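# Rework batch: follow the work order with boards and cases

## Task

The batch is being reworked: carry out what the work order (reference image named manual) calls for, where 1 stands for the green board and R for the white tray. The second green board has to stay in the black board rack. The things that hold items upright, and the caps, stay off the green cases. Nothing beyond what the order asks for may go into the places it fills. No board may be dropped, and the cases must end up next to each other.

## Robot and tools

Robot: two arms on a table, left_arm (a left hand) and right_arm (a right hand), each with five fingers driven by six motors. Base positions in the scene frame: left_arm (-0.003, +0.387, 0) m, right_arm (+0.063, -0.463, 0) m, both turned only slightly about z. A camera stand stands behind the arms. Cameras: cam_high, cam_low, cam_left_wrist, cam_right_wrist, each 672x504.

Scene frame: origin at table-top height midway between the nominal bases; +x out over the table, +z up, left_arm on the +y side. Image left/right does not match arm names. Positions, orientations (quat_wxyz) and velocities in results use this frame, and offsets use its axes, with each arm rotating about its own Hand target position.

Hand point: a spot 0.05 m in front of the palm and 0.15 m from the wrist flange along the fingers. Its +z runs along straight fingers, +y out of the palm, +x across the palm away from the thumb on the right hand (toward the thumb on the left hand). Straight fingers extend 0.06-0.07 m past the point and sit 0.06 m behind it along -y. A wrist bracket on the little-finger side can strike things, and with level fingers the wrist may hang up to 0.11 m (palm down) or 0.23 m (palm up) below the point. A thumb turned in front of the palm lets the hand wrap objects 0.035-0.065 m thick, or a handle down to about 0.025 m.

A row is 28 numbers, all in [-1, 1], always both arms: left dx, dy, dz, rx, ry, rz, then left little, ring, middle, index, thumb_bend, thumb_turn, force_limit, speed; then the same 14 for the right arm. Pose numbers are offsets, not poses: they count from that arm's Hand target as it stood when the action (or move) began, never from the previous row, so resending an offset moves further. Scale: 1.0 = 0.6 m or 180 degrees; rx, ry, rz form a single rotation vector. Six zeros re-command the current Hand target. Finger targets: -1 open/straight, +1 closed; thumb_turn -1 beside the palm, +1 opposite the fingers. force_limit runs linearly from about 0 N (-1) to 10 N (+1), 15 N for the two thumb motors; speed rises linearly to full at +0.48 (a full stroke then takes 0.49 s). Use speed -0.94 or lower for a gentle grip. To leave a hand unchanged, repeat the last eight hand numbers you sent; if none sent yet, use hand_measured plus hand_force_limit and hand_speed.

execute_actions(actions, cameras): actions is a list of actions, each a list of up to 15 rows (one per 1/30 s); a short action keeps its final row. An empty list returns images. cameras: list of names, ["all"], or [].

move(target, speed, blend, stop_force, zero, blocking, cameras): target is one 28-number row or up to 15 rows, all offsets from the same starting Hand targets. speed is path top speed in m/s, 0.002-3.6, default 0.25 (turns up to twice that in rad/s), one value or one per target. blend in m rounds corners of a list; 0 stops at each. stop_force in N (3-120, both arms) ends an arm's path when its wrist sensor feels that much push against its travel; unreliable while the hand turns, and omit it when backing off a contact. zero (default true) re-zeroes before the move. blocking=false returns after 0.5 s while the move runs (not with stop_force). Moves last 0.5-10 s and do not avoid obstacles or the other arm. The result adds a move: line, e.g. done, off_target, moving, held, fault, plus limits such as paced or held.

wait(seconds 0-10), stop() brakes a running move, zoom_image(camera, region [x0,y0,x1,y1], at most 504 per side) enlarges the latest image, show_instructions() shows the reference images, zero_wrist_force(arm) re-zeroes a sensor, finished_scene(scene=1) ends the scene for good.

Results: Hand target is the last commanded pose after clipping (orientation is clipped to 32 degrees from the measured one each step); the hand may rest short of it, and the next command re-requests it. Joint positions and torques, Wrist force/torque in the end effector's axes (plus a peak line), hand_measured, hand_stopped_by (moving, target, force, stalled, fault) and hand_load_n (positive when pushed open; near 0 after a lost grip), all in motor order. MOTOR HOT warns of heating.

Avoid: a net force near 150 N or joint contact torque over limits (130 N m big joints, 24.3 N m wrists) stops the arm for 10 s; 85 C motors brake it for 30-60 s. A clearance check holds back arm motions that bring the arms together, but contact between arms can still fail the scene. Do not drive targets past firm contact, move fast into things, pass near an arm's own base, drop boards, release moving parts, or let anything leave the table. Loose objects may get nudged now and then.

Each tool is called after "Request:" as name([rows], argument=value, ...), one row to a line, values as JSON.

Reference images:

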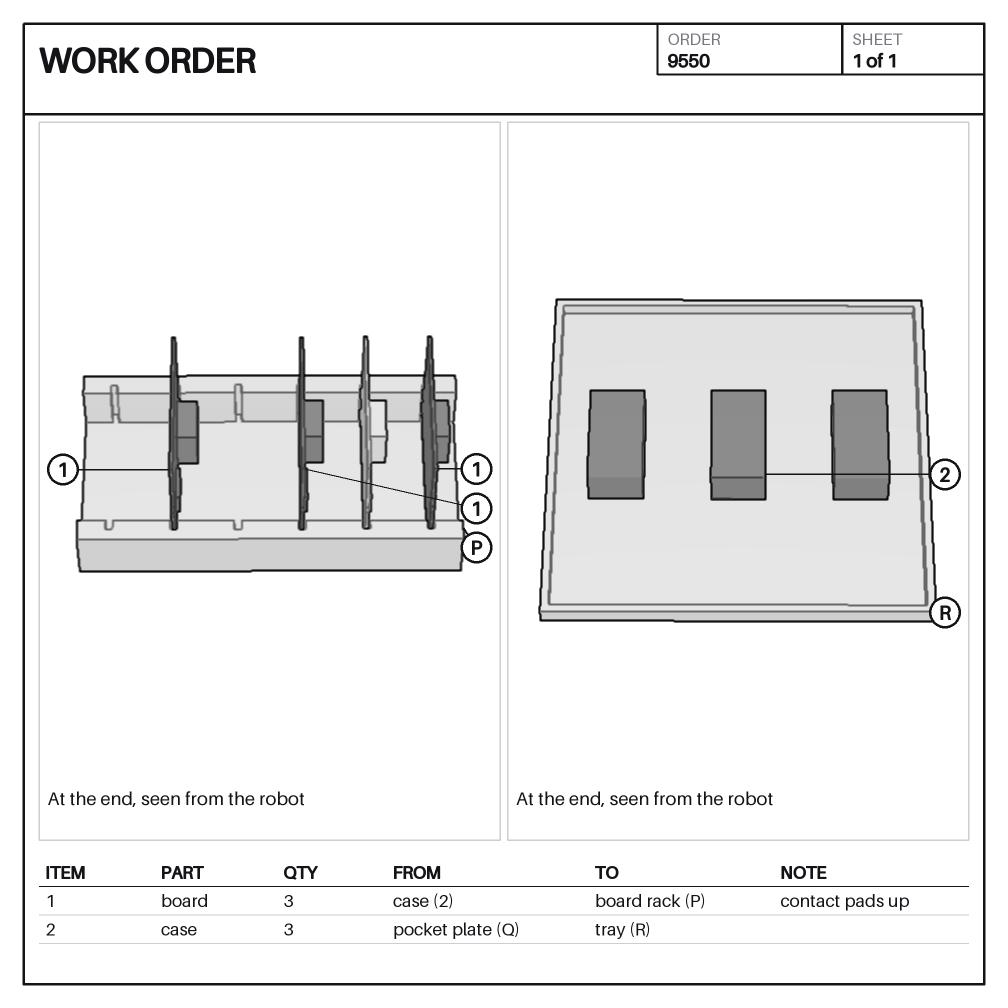

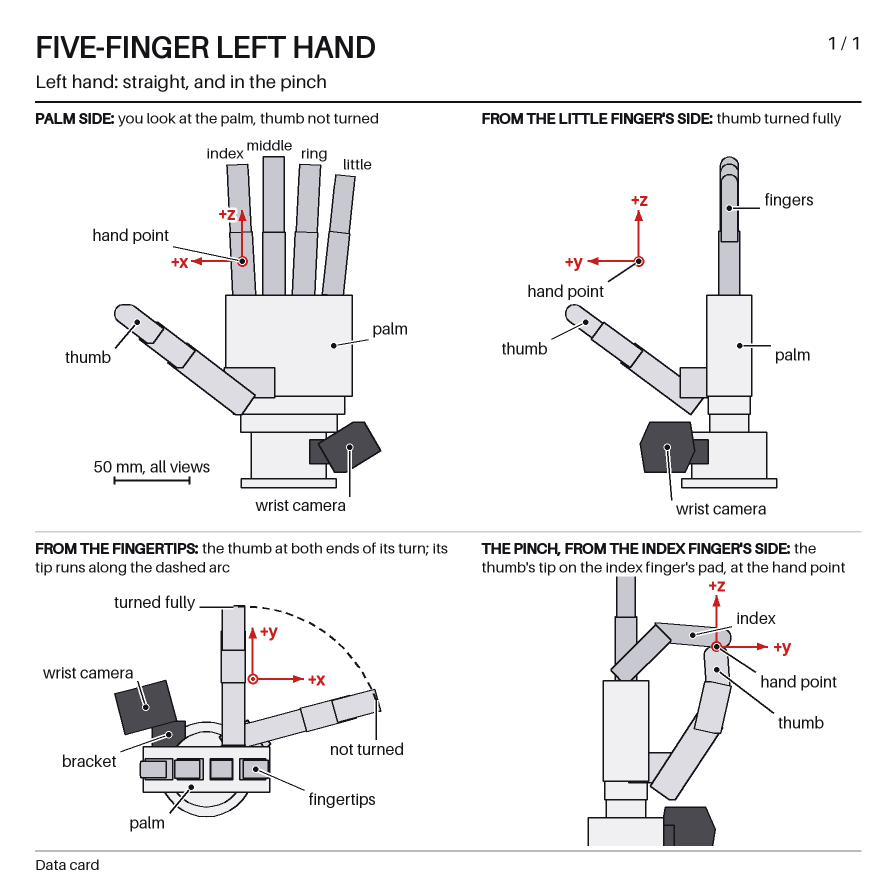

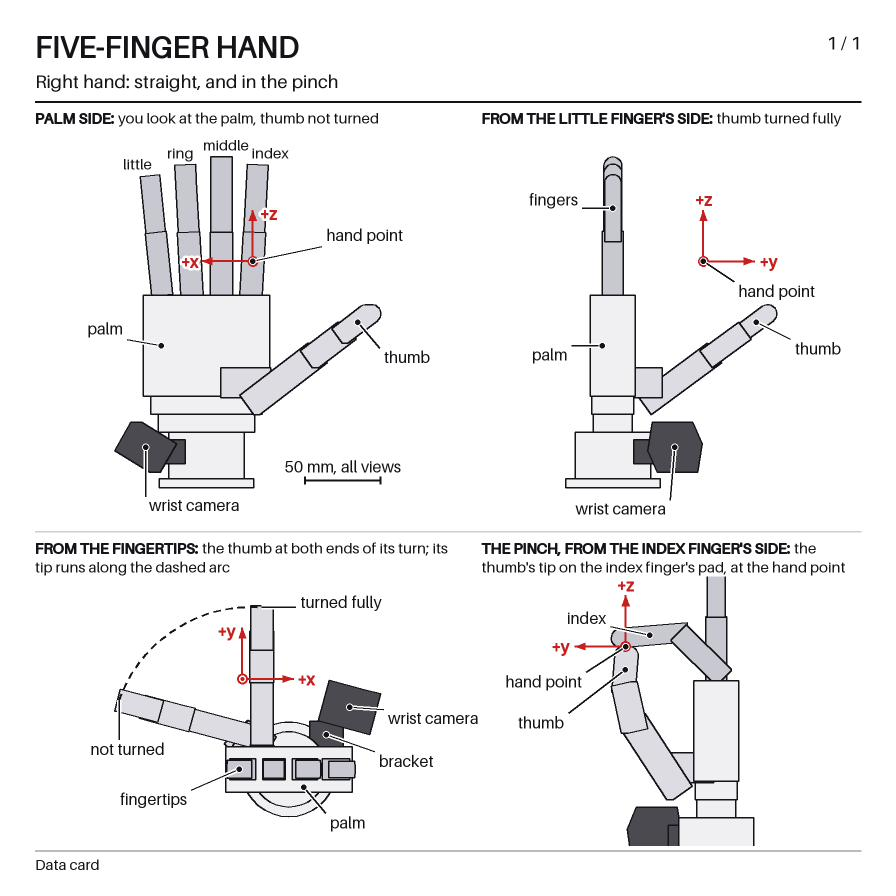

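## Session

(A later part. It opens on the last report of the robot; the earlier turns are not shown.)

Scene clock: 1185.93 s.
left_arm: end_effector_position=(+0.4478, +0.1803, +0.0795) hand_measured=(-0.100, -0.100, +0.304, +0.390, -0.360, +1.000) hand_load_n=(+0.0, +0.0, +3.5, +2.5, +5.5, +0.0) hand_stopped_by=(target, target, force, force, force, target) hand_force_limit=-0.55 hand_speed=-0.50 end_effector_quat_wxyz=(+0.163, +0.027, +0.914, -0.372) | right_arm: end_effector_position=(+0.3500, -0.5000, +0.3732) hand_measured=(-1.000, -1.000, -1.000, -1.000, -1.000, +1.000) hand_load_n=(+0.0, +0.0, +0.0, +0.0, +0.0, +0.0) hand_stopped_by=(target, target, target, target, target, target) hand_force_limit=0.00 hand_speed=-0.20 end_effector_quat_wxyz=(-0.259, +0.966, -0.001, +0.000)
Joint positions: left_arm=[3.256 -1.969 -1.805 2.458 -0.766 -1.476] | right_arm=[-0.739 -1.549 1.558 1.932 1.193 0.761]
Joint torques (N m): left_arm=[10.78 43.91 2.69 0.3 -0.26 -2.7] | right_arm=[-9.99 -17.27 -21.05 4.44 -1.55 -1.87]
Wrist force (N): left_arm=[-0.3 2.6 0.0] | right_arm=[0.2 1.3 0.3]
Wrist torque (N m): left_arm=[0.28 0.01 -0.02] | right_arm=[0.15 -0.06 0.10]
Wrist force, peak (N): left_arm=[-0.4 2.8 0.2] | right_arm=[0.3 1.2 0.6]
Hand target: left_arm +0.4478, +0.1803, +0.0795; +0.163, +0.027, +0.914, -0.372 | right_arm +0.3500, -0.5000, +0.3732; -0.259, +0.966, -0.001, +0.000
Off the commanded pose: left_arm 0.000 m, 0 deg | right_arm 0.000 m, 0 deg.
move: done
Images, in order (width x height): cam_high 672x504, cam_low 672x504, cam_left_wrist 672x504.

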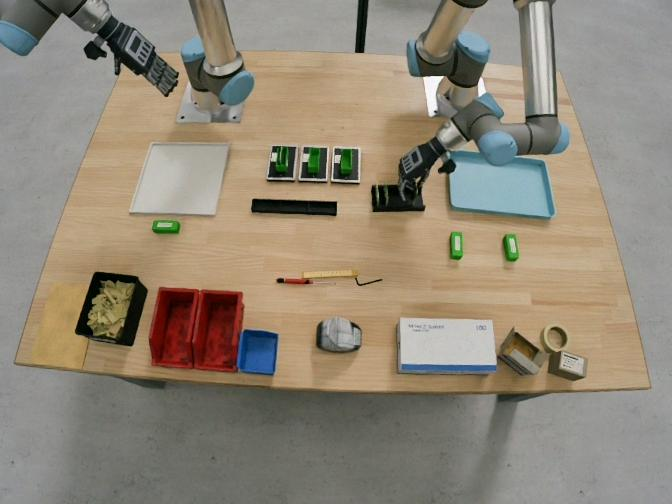

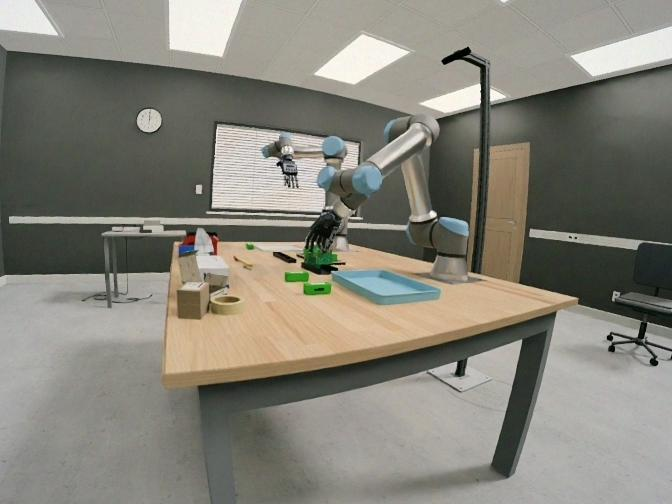

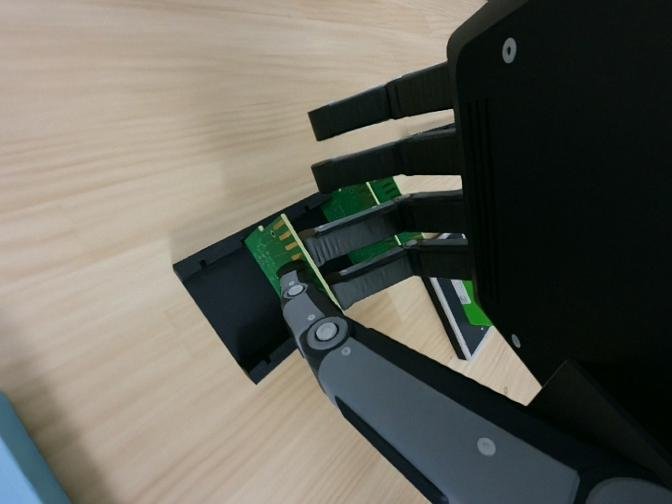

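Request:
move(target=[0,-0.008,0,0.0333,0,0,-0.1,-0.1,0.5,0.6,0.2,1,-0.55,-0.5,0,0,0,0,0,0,-1,-1,-1,-1,-1,1,0,-0.2], speed=0.05, cameras=["cam_left_wrist","cam_low","cam_high"])

Request:
zoom_image(camera="cam_left_wrist", region=[180, 180, 340, 340])

Request:
zoom_image(camera="cam_low", region=[300, 235, 340, 275])

Request:
zoom_image(camera="cam_high", region=[365, 160, 435, 220])

Scene clock: 1226.57 s.
left_arm: end_effector_position=(+0.4478, +0.1755, +0.0795) hand_measured=(-0.100, -0.100, +0.304, +0.390, -0.360, +1.000) hand_load_n=(+0.0, +0.0, +3.5, +2.5, +5.5, -0.5) hand_stopped_by=(target, target, force, force, force, target) hand_force_limit=-0.55 hand_speed=-0.50 end_effector_quat_wxyz=(+0.161, +0.035, +0.932, -0.323) | right_arm: end_effector_position=(+0.3500, -0.5000, +0.3732) hand_measured=(-1.000, -1.000, -1.000, -1.000, -1.000, +1.000) hand_load_n=(+0.0, +0.0, +0.0, +0.0, +0.0, +0.0) hand_stopped_by=(target, target, target, target, target, target) hand_force_limit=0.00 hand_speed=-0.20 end_effector_quat_wxyz=(-0.259, +0.966, -0.001, +0.000)
Joint positions: left_arm=[3.183 -1.955 -1.772 2.461 -0.886 -1.532] | right_arm=[-0.739 -1.549 1.558 1.932 1.193 0.761]
Joint torques (N m): left_arm=[-10.31 43.73 27.13 -3.81 -0.27 -2.43] | right_arm=[-10.8 -17.74 -19.95 4.26 -1.36 -2]
Wrist force (N): left_arm=[-0.5 2.5 0.2] | right_arm=[0.3 1.1 0.3]
Wrist torque (N m): left_arm=[0.29 0.07 -0.03] | right_arm=[0.11 -0.08 0.09]
Wrist force, peak (N): left_arm=[-0.4 3.0 -0.2] | right_arm=[0.1 1.3 0.6]
Hand target: left_arm +0.4478, +0.1755, +0.0795; +0.161, +0.035, +0.932, -0.323 | right_arm +0.3500, -0.5000, +0.3732; -0.259, +0.966, -0.001, +0.000
Off the commanded pose: left_arm 0.000 m, 0 deg | right_arm 0.000 m, 0 deg.
move: done
Images, in order (width x height): cam_high 672x504, cam_low 672x504, cam_left_wrist 672x504.

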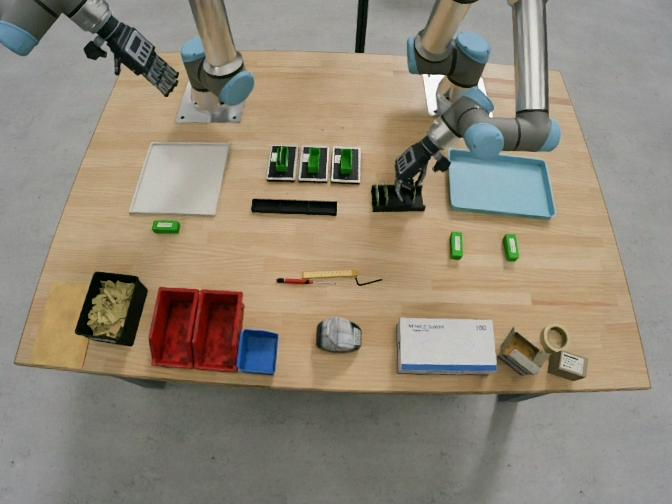

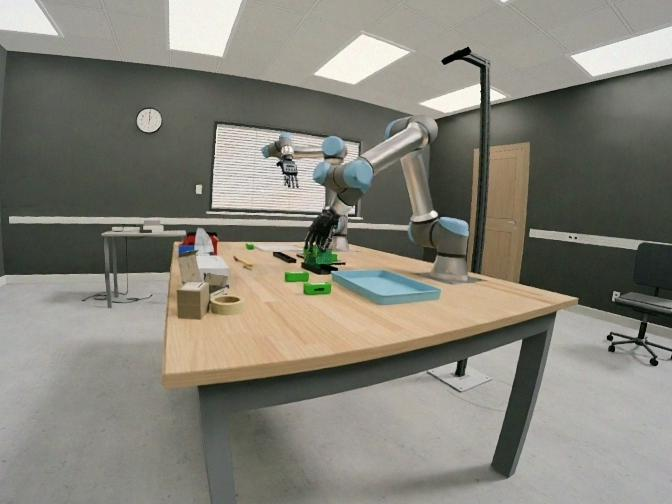

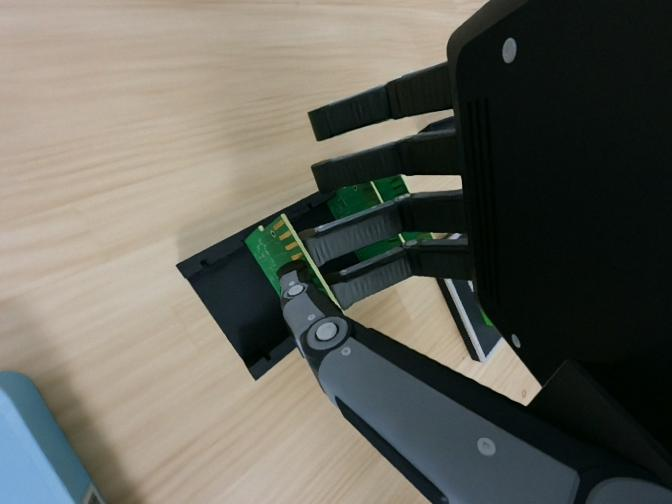

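Scaled by 3.150 from the camera's 672x504 image, which has a finer 960x720 frame.

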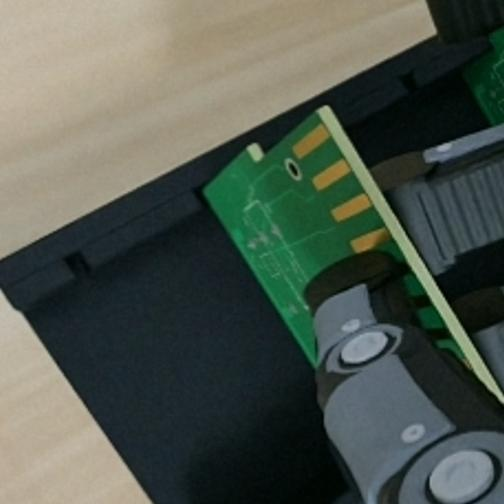

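Scaled by 12.600 from the camera's 672x504 image, which has a finer 960x720 frame.

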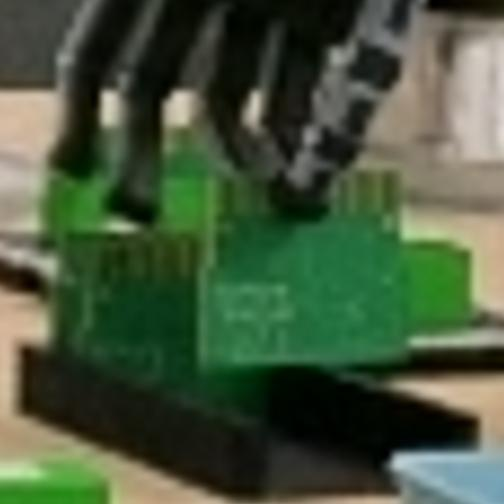

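Scaled by 7.200 from the camera's 672x504 image, which has a finer 960x720 frame.

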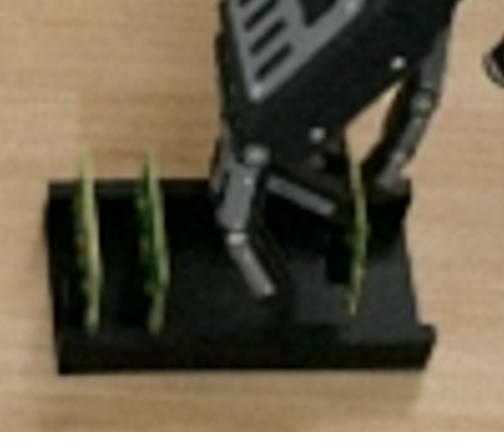

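Request:
zoom_image(camera="cam_low", region=[312, 245, 336, 269])

Scaled by 21.000 from the camera's 672x504 image, which has a finer 960x720 frame.

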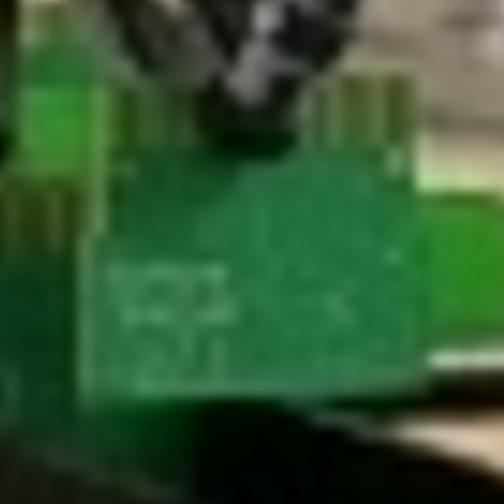

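Request:
zoom_image(camera="cam_low", region=[270, 225, 370, 300])

Scaled by 5.040 from the camera's 672x504 image, which has a finer 960x720 frame.

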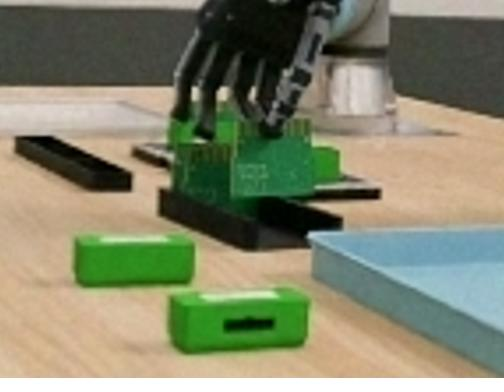

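Request:
zoom_image(camera="cam_left_wrist", region=[170, 230, 330, 390])

Scaled by 3.150 from the camera's 672x504 image, which has a finer 960x720 frame.

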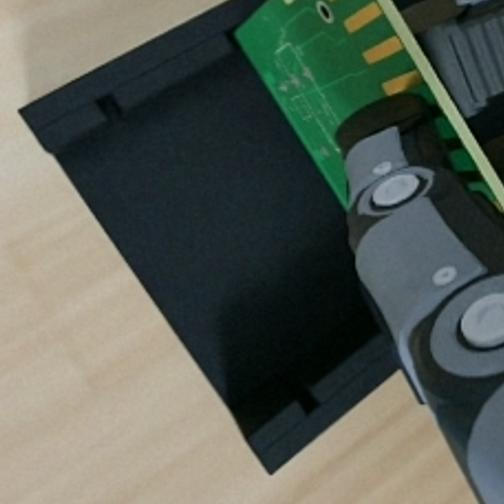

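Request:
zoom_image(camera="cam_low", region=[298, 240, 338, 270])

Scaled by 12.600 from the camera's 672x504 image, which has a finer 960x720 frame.

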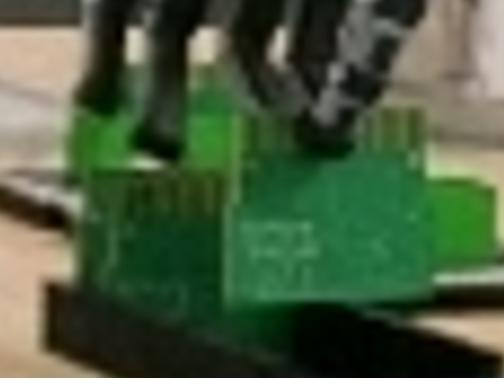

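Request:
move(target=[0,0,-0.0083,0,0,0,-0.1,-0.1,0.5,0.6,0.2,1,-0.55,-0.5,0,0,0,0,0,0,-1,-1,-1,-1,-1,1,0,-0.2], speed=0.03, stop_force=4, cameras=["cam_left_wrist","cam_low","cam_high"])

Request:
zoom_image(camera="cam_left_wrist", region=[190, 190, 310, 310])

Request:
zoom_image(camera="cam_low", region=[298, 240, 338, 280])

Request:
zoom_image(camera="cam_high", region=[365, 160, 435, 220])

Scene clock: 1302.63 s.
left_arm: end_effector_position=(+0.4478, +0.1755, +0.0745) hand_measured=(-0.100, -0.100, +0.304, +0.390, -0.360, +1.000) hand_load_n=(+0.0, -0.5, +3.5, +2.0, +5.5, +0.0) hand_stopped_by=(target, target, force, force, force, target) hand_force_limit=-0.55 hand_speed=-0.50 end_effector_quat_wxyz=(+0.161, +0.035, +0.932, -0.323) | right_arm: end_effector_position=(+0.3500, -0.5000, +0.3732) hand_measured=(-1.000, -1.000, -1.000, -1.000, -1.000, +1.000) hand_load_n=(+0.0, -0.5, +0.0, +0.0, +0.0, +0.0) hand_stopped_by=(target, target, target, target, target, target) hand_force_limit=0.00 hand_speed=-0.20 end_effector_quat_wxyz=(-0.259, +0.966, -0.001, +0.000)
Joint positions: left_arm=[3.183 -1.962 -1.777 2.473 -0.886 -1.532] | right_arm=[-0.739 -1.549 1.558 1.932 1.193 0.761]
Joint torques (N m): left_arm=[-10.58 23.28 2.81 0.4 -0.24 -2.26] | right_arm=[-9.51 -18.6 -18.15 4.38 -1.33 -1.98]
Wrist force (N): left_arm=[-0.2 2.6 0.0] | right_arm=[0.0 1.0 0.4]
Wrist torque (N m): left_arm=[0.31 0.01 -0.01] | right_arm=[0.10 -0.03 0.08]
Wrist force, peak (N): left_arm=[-0.3 2.8 0.0] | right_arm=[0.2 1.3 0.4]
Hand target: left_arm +0.4478, +0.1755, +0.0745; +0.161, +0.035, +0.932, -0.323 | right_arm +0.3500, -0.5000, +0.3732; -0.259, +0.966, -0.001, +0.000
Off the commanded pose: left_arm 0.000 m, 0 deg | right_arm 0.000 m, 0 deg.
move: done
Images, in order (width x height): cam_high 672x504, cam_low 672x504, cam_left_wrist 672x504.

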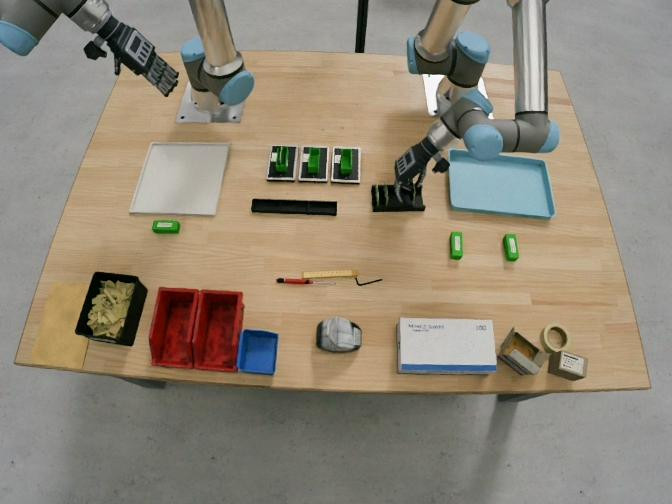

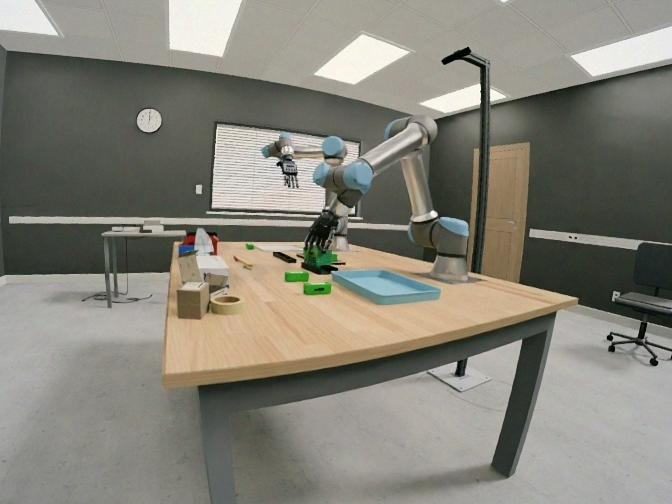

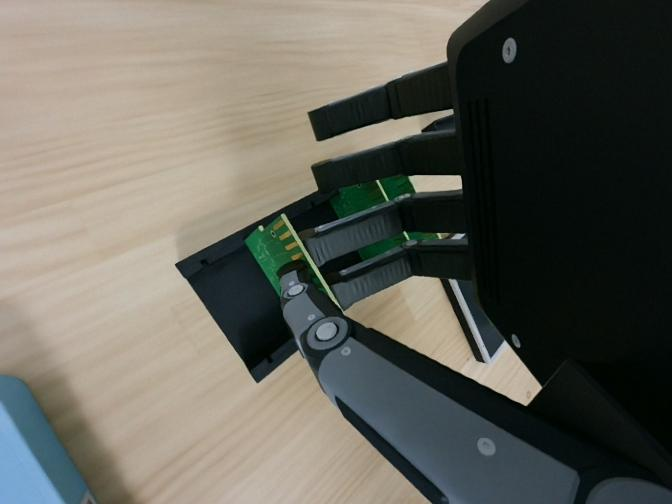

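Scaled by 4.200 from the camera's 672x504 image, which has a finer 960x720 frame.

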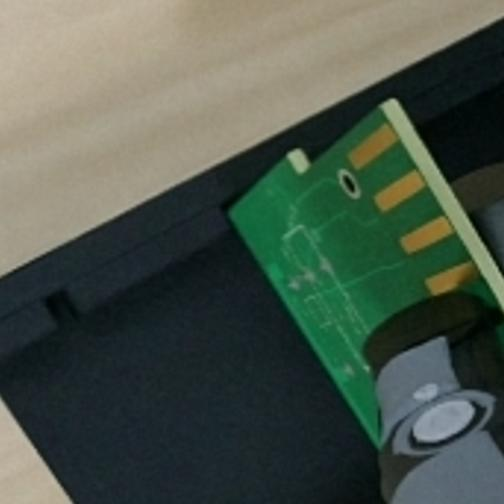

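Scaled by 12.600 from the camera's 672x504 image, which has a finer 960x720 frame.

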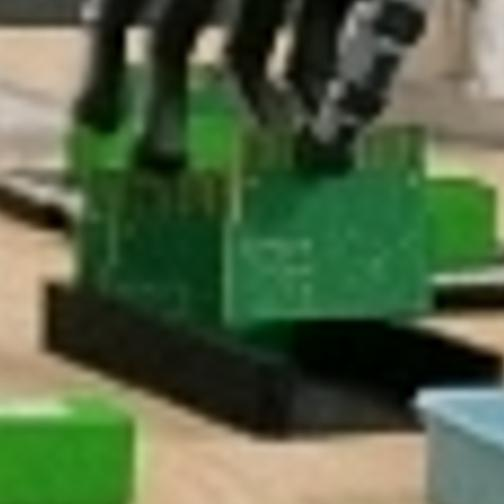

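Scaled by 7.200 from the camera's 672x504 image, which has a finer 960x720 frame.

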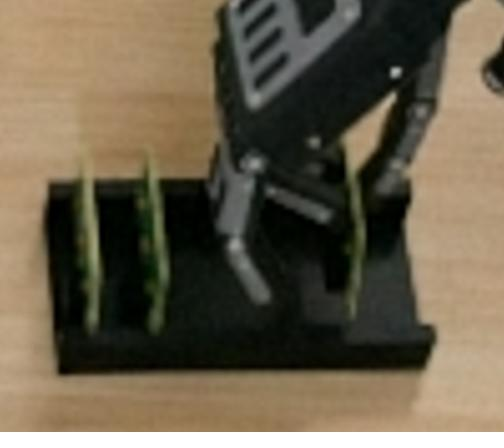

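Request:
move([
  [0,0.001,0,0,0,0,-0.1,-0.1,0.5,0.6,0.2,1,-0.55,-0.5,0,0,0,0,0,0,-1,-1,-1,-1,-1,1,0,-0.2],
  [0,0.001,-0.0167,0,0,0,-0.1,-0.1,0.5,0.6,0.2,1,-0.55,-0.5,0,0,0,0,0,0,-1,-1,-1,-1,-1,1,0,-0.2],
], speed=0.015, stop_force=3, cameras=["cam_left_wrist","cam_low","cam_high"])

Request:
zoom_image(camera="cam_left_wrist", region=[190, 190, 310, 310])

Request:
zoom_image(camera="cam_low", region=[298, 240, 338, 280])

Scene clock: 1319.40 s.
left_arm: end_effector_position=(+0.4478, +0.1761, +0.0688) hand_measured=(-0.100, -0.100, +0.304, +0.390, -0.360, +1.000) hand_load_n=(+0.0, +0.0, +3.0, +1.5, +5.0, -0.5) hand_stopped_by=(target, target, force, force, force, target) hand_force_limit=-0.55 hand_speed=-0.50 end_effector_quat_wxyz=(+0.161, +0.035, +0.932, -0.323) | right_arm: end_effector_position=(+0.3500, -0.5000, +0.3732) hand_measured=(-1.000, -1.000, -1.000, -1.000, -1.000, +1.000) hand_load_n=(+0.0, +0.0, +0.0, +0.0, +0.0, +0.0) hand_stopped_by=(target, target, target, target, target, target) hand_force_limit=0.00 hand_speed=-0.20 end_effector_quat_wxyz=(-0.259, +0.966, -0.001, +0.000)
Joint positions: left_arm=[3.185 -1.97 -1.783 2.486 -0.886 -1.53] | right_arm=[-0.739 -1.549 1.558 1.932 1.193 0.761]
Joint torques (N m): left_arm=[7.67 43.12 25.89 -3.72 -0.23 1.55] | right_arm=[-9.17 -17.96 -17.9 4.49 -1.27 -1.97]
Wrist force (N): left_arm=[-1.5 0.5 -1.4] | right_arm=[0.0 1.1 0.4]
Wrist torque (N m): left_arm=[0.20 0.03 -0.05] | right_arm=[0.11 -0.03 0.08]
Wrist force, peak (N): left_arm=[-2.6 -1.2 -2.9] | right_arm=[0.1 1.4 0.4]
Hand target: left_arm +0.4478, +0.1761, +0.0687; +0.161, +0.035, +0.932, -0.323 (not the last commanded pose) | right_arm +0.3500, -0.5000, +0.3732; -0.259, +0.966, -0.001, +0.000
Off the commanded pose: left_arm 0.004 m, 0 deg | right_arm 0.000 m, 0 deg.
move: contact (left_arm); path passed 1 of 2 targets
Images, in order (width x height): cam_high 672x504, cam_low 672x504, cam_left_wrist 672x504.

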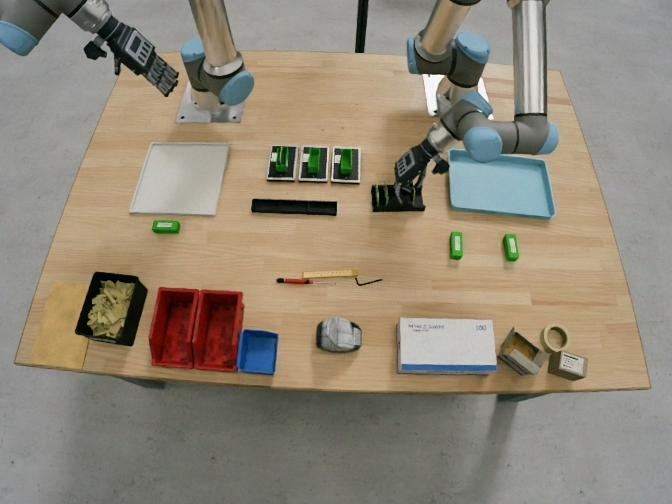

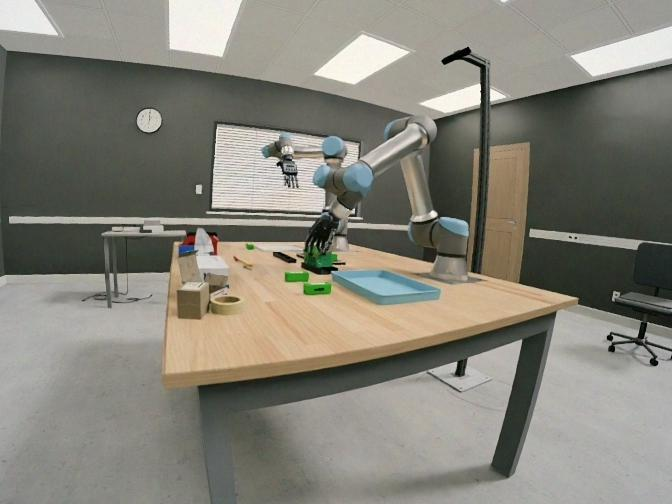

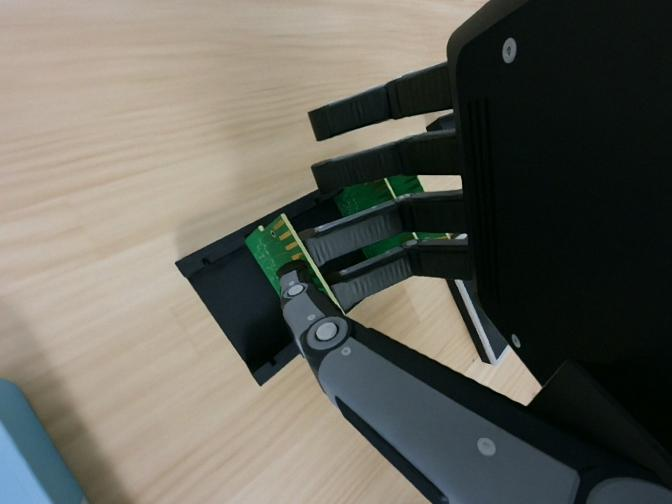

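Scaled by 4.200 from the camera's 672x504 image, which has a finer 960x720 frame.

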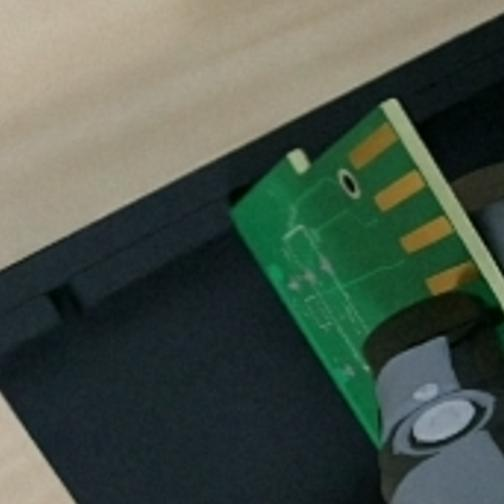

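Scaled by 12.600 from the camera's 672x504 image, which has a finer 960x720 frame.

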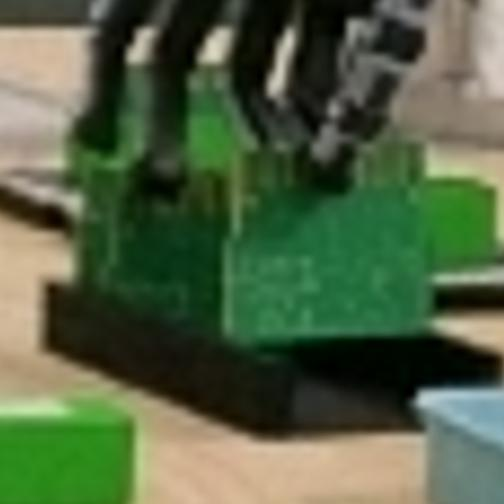

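Request:
move(target=[0,0,0.005,0,0,0,-0.1,-0.1,0.5,0.6,0.2,1,-0.55,-0.5,0,0,0,0,0,0,-1,-1,-1,-1,-1,1,0,-0.2], speed=0.03, cameras=["cam_left_wrist","cam_high"])

Request:
zoom_image(camera="cam_left_wrist", region=[180, 190, 320, 290])

Request:
zoom_image(camera="cam_high", region=[260, 120, 380, 220])

Scene clock: 1350.37 s.
left_arm: end_effector_position=(+0.4478, +0.1761, +0.0717) hand_measured=(-0.100, -0.100, +0.304, +0.390, -0.360, +1.000) hand_load_n=(+0.0, +0.0, +3.5, +2.5, +5.5, -0.5) hand_stopped_by=(target, target, force, force, force, target) hand_force_limit=-0.55 hand_speed=-0.50 end_effector_quat_wxyz=(+0.161, +0.035, +0.932, -0.323) | right_arm: end_effector_position=(+0.3500, -0.5000, +0.3732) hand_measured=(-1.000, -1.000, -1.000, -1.000, -1.000, +1.000) hand_load_n=(+0.0, +0.0, +0.0, +0.0, +0.0, +0.0) hand_stopped_by=(target, target, target, target, target, target) hand_force_limit=0.00 hand_speed=-0.20 end_effector_quat_wxyz=(-0.259, +0.966, -0.001, +0.000)
Joint positions: left_arm=[3.185 -1.966 -1.78 2.479 -0.886 -1.53] | right_arm=[-0.739 -1.549 1.558 1.932 1.193 0.761]
Joint torques (N m): left_arm=[-9.35 44.5 25.92 -3.75 -0.34 -1.34] | right_arm=[-8.87 -17.81 -18.09 4.5 -1.32 -2.03]
Wrist force (N): left_arm=[-0.1 2.7 0.3] | right_arm=[0.3 1.1 0.3]
Wrist torque (N m): left_arm=[0.31 0.01 -0.09] | right_arm=[0.11 -0.07 0.09]
Wrist force, peak (N): left_arm=[-0.4 2.8 -0.1] | right_arm=[0.0 1.3 0.4]
Hand target: left_arm +0.4478, +0.1761, +0.0717; +0.161, +0.035, +0.932, -0.323 | right_arm +0.3500, -0.5000, +0.3732; -0.259, +0.966, -0.001, +0.000
Off the commanded pose: left_arm 0.000 m, 0 deg | right_arm 0.000 m, 0 deg.
move: done
Images, in order (width x height): cam_high 672x504, cam_left_wrist 672x504.

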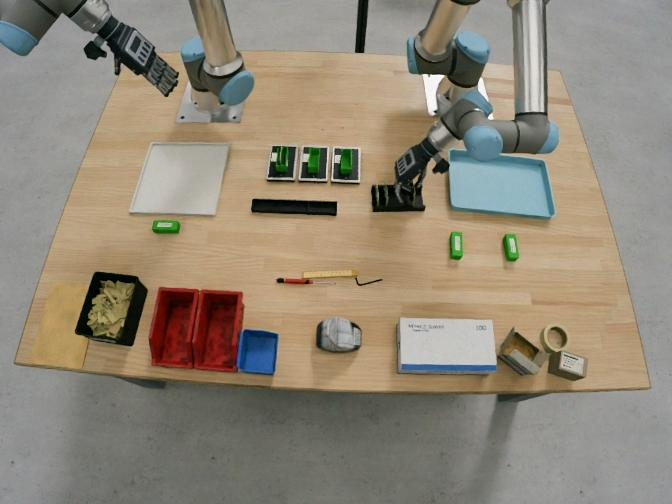

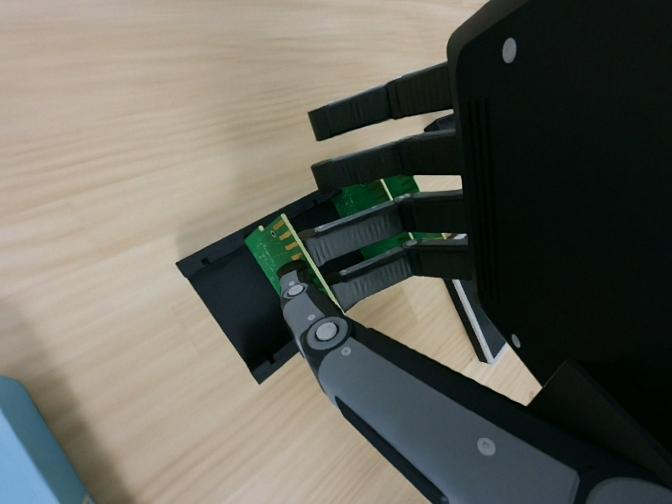

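Scaled by 3.600 from the camera's 672x504 image, which has a finer 960x720 frame.

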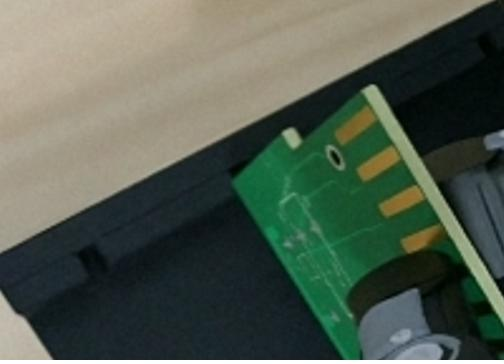

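Scaled by 4.200 from the camera's 672x504 image, which has a finer 960x720 frame.

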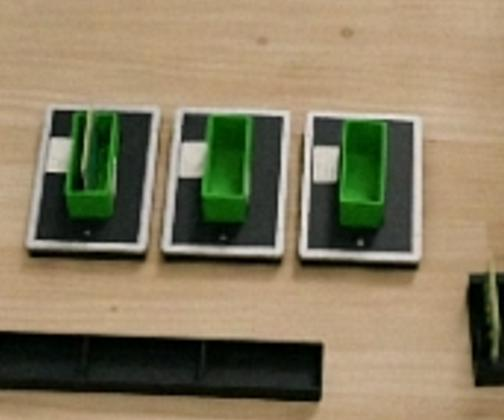

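Request:
zoom_image(camera="cam_left_wrist", region=[190, 215, 270, 275])

Request:
zoom_image(camera="cam_high", region=[365, 160, 435, 215])

Scaled by 6.300 from the camera's 672x504 image, which has a finer 960x720 frame.

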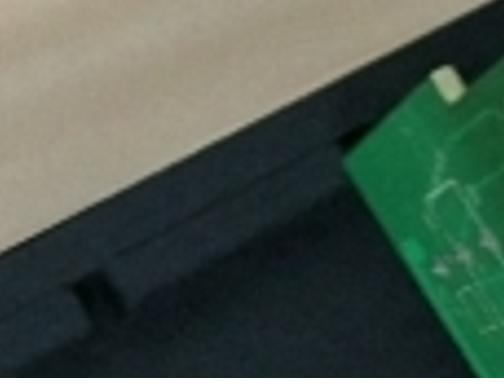

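Scaled by 7.200 from the camera's 672x504 image, which has a finer 960x720 frame.

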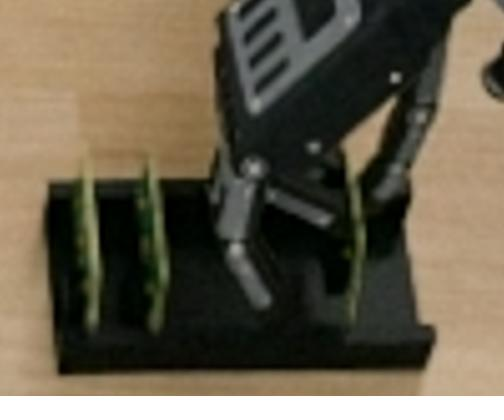

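Request:
zero_wrist_force(arm="left_arm")

Request:
move(target=[0,0,-0.0092,0,0,0,-0.1,-0.1,0.5,0.6,0.2,1,-0.55,-0.5,0,0,0,0,0,0,-1,-1,-1,-1,-1,1,0,-0.2], speed=0.012, stop_force=4, cameras=["cam_left_wrist","cam_low"])

Request:
zoom_image(camera="cam_left_wrist", region=[190, 215, 270, 275])

Request:
zoom_image(camera="cam_low", region=[330, 180, 450, 280])

Wrist force sensor zeroed.

Scene clock: 1401.47 s.
left_arm: end_effector_position=(+0.4478, +0.1761, +0.0684) hand_measured=(-0.100, -0.100, +0.304, +0.390, -0.360, +1.000) hand_load_n=(+0.0, +0.0, +3.5, +1.5, +5.5, +0.0) hand_stopped_by=(target, target, force, force, force, target) hand_force_limit=-0.55 hand_speed=-0.50 end_effector_quat_wxyz=(+0.161, +0.035, +0.932, -0.323) | right_arm: end_effector_position=(+0.3500, -0.5000, +0.3732) hand_measured=(-1.000, -1.000, -1.000, -1.000, -1.000, +1.000) hand_load_n=(+0.0, +0.0, +0.0, +0.0, +0.0, +0.0) hand_stopped_by=(target, target, target, target, target, target) hand_force_limit=0.00 hand_speed=-0.20 end_effector_quat_wxyz=(-0.259, +0.966, -0.001, +0.000)
Joint positions: left_arm=[3.185 -1.97 -1.784 2.486 -0.886 -1.53] | right_arm=[-0.739 -1.549 1.558 1.932 1.193 0.761]
Joint torques (N m): left_arm=[-7.91 44.53 26.36 -3.79 -0.01 -1.29] | right_arm=[-9.02 -18.77 -17.89 4.14 -1.56 -1.91]
Wrist force (N, zeroed by zero_wrist_force on left_arm): left_arm=[-0.3 -0.4 -0.1] | right_arm=[0.2 1.3 0.2]
Wrist torque (N m, zeroed by zero_wrist_force on left_arm): left_arm=[-0.05 0.04 0.00] | right_arm=[0.15 -0.06 0.10]
Wrist force, peak (N, zeroed by zero_wrist_force on left_arm): left_arm=[-2.7 -3.4 -2.7] | right_arm=[0.1 1.3 0.4]
Hand target: left_arm +0.4478, +0.1761, +0.0684; +0.161, +0.035, +0.932, -0.323 (not the last commanded pose) | right_arm +0.3500, -0.5000, +0.3732; -0.259, +0.966, -0.001, +0.000
Off the commanded pose: left_arm 0.002 m, 0 deg | right_arm 0.000 m, 0 deg.
move: contact (left_arm)
Images, in order (width x height): cam_low 672x504, cam_left_wrist 672x504.

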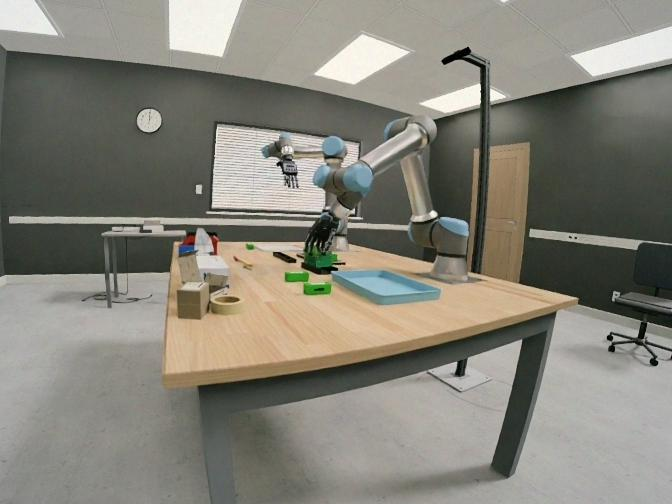

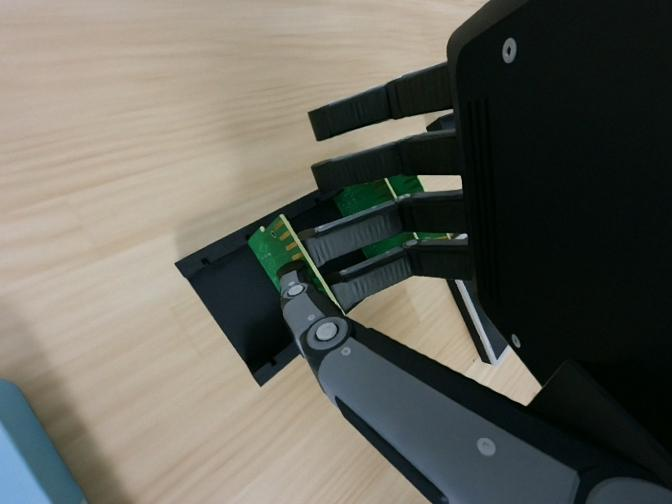

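Scaled by 6.300 from the camera's 672x504 image, which has a finer 960x720 frame.

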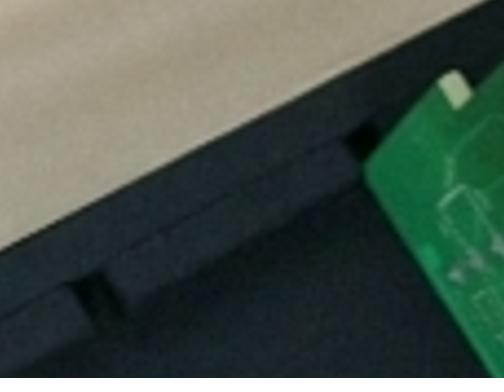

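Scaled by 4.200 from the camera's 672x504 image, which has a finer 960x720 frame.

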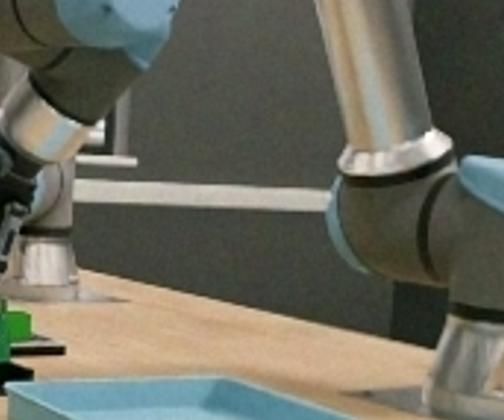

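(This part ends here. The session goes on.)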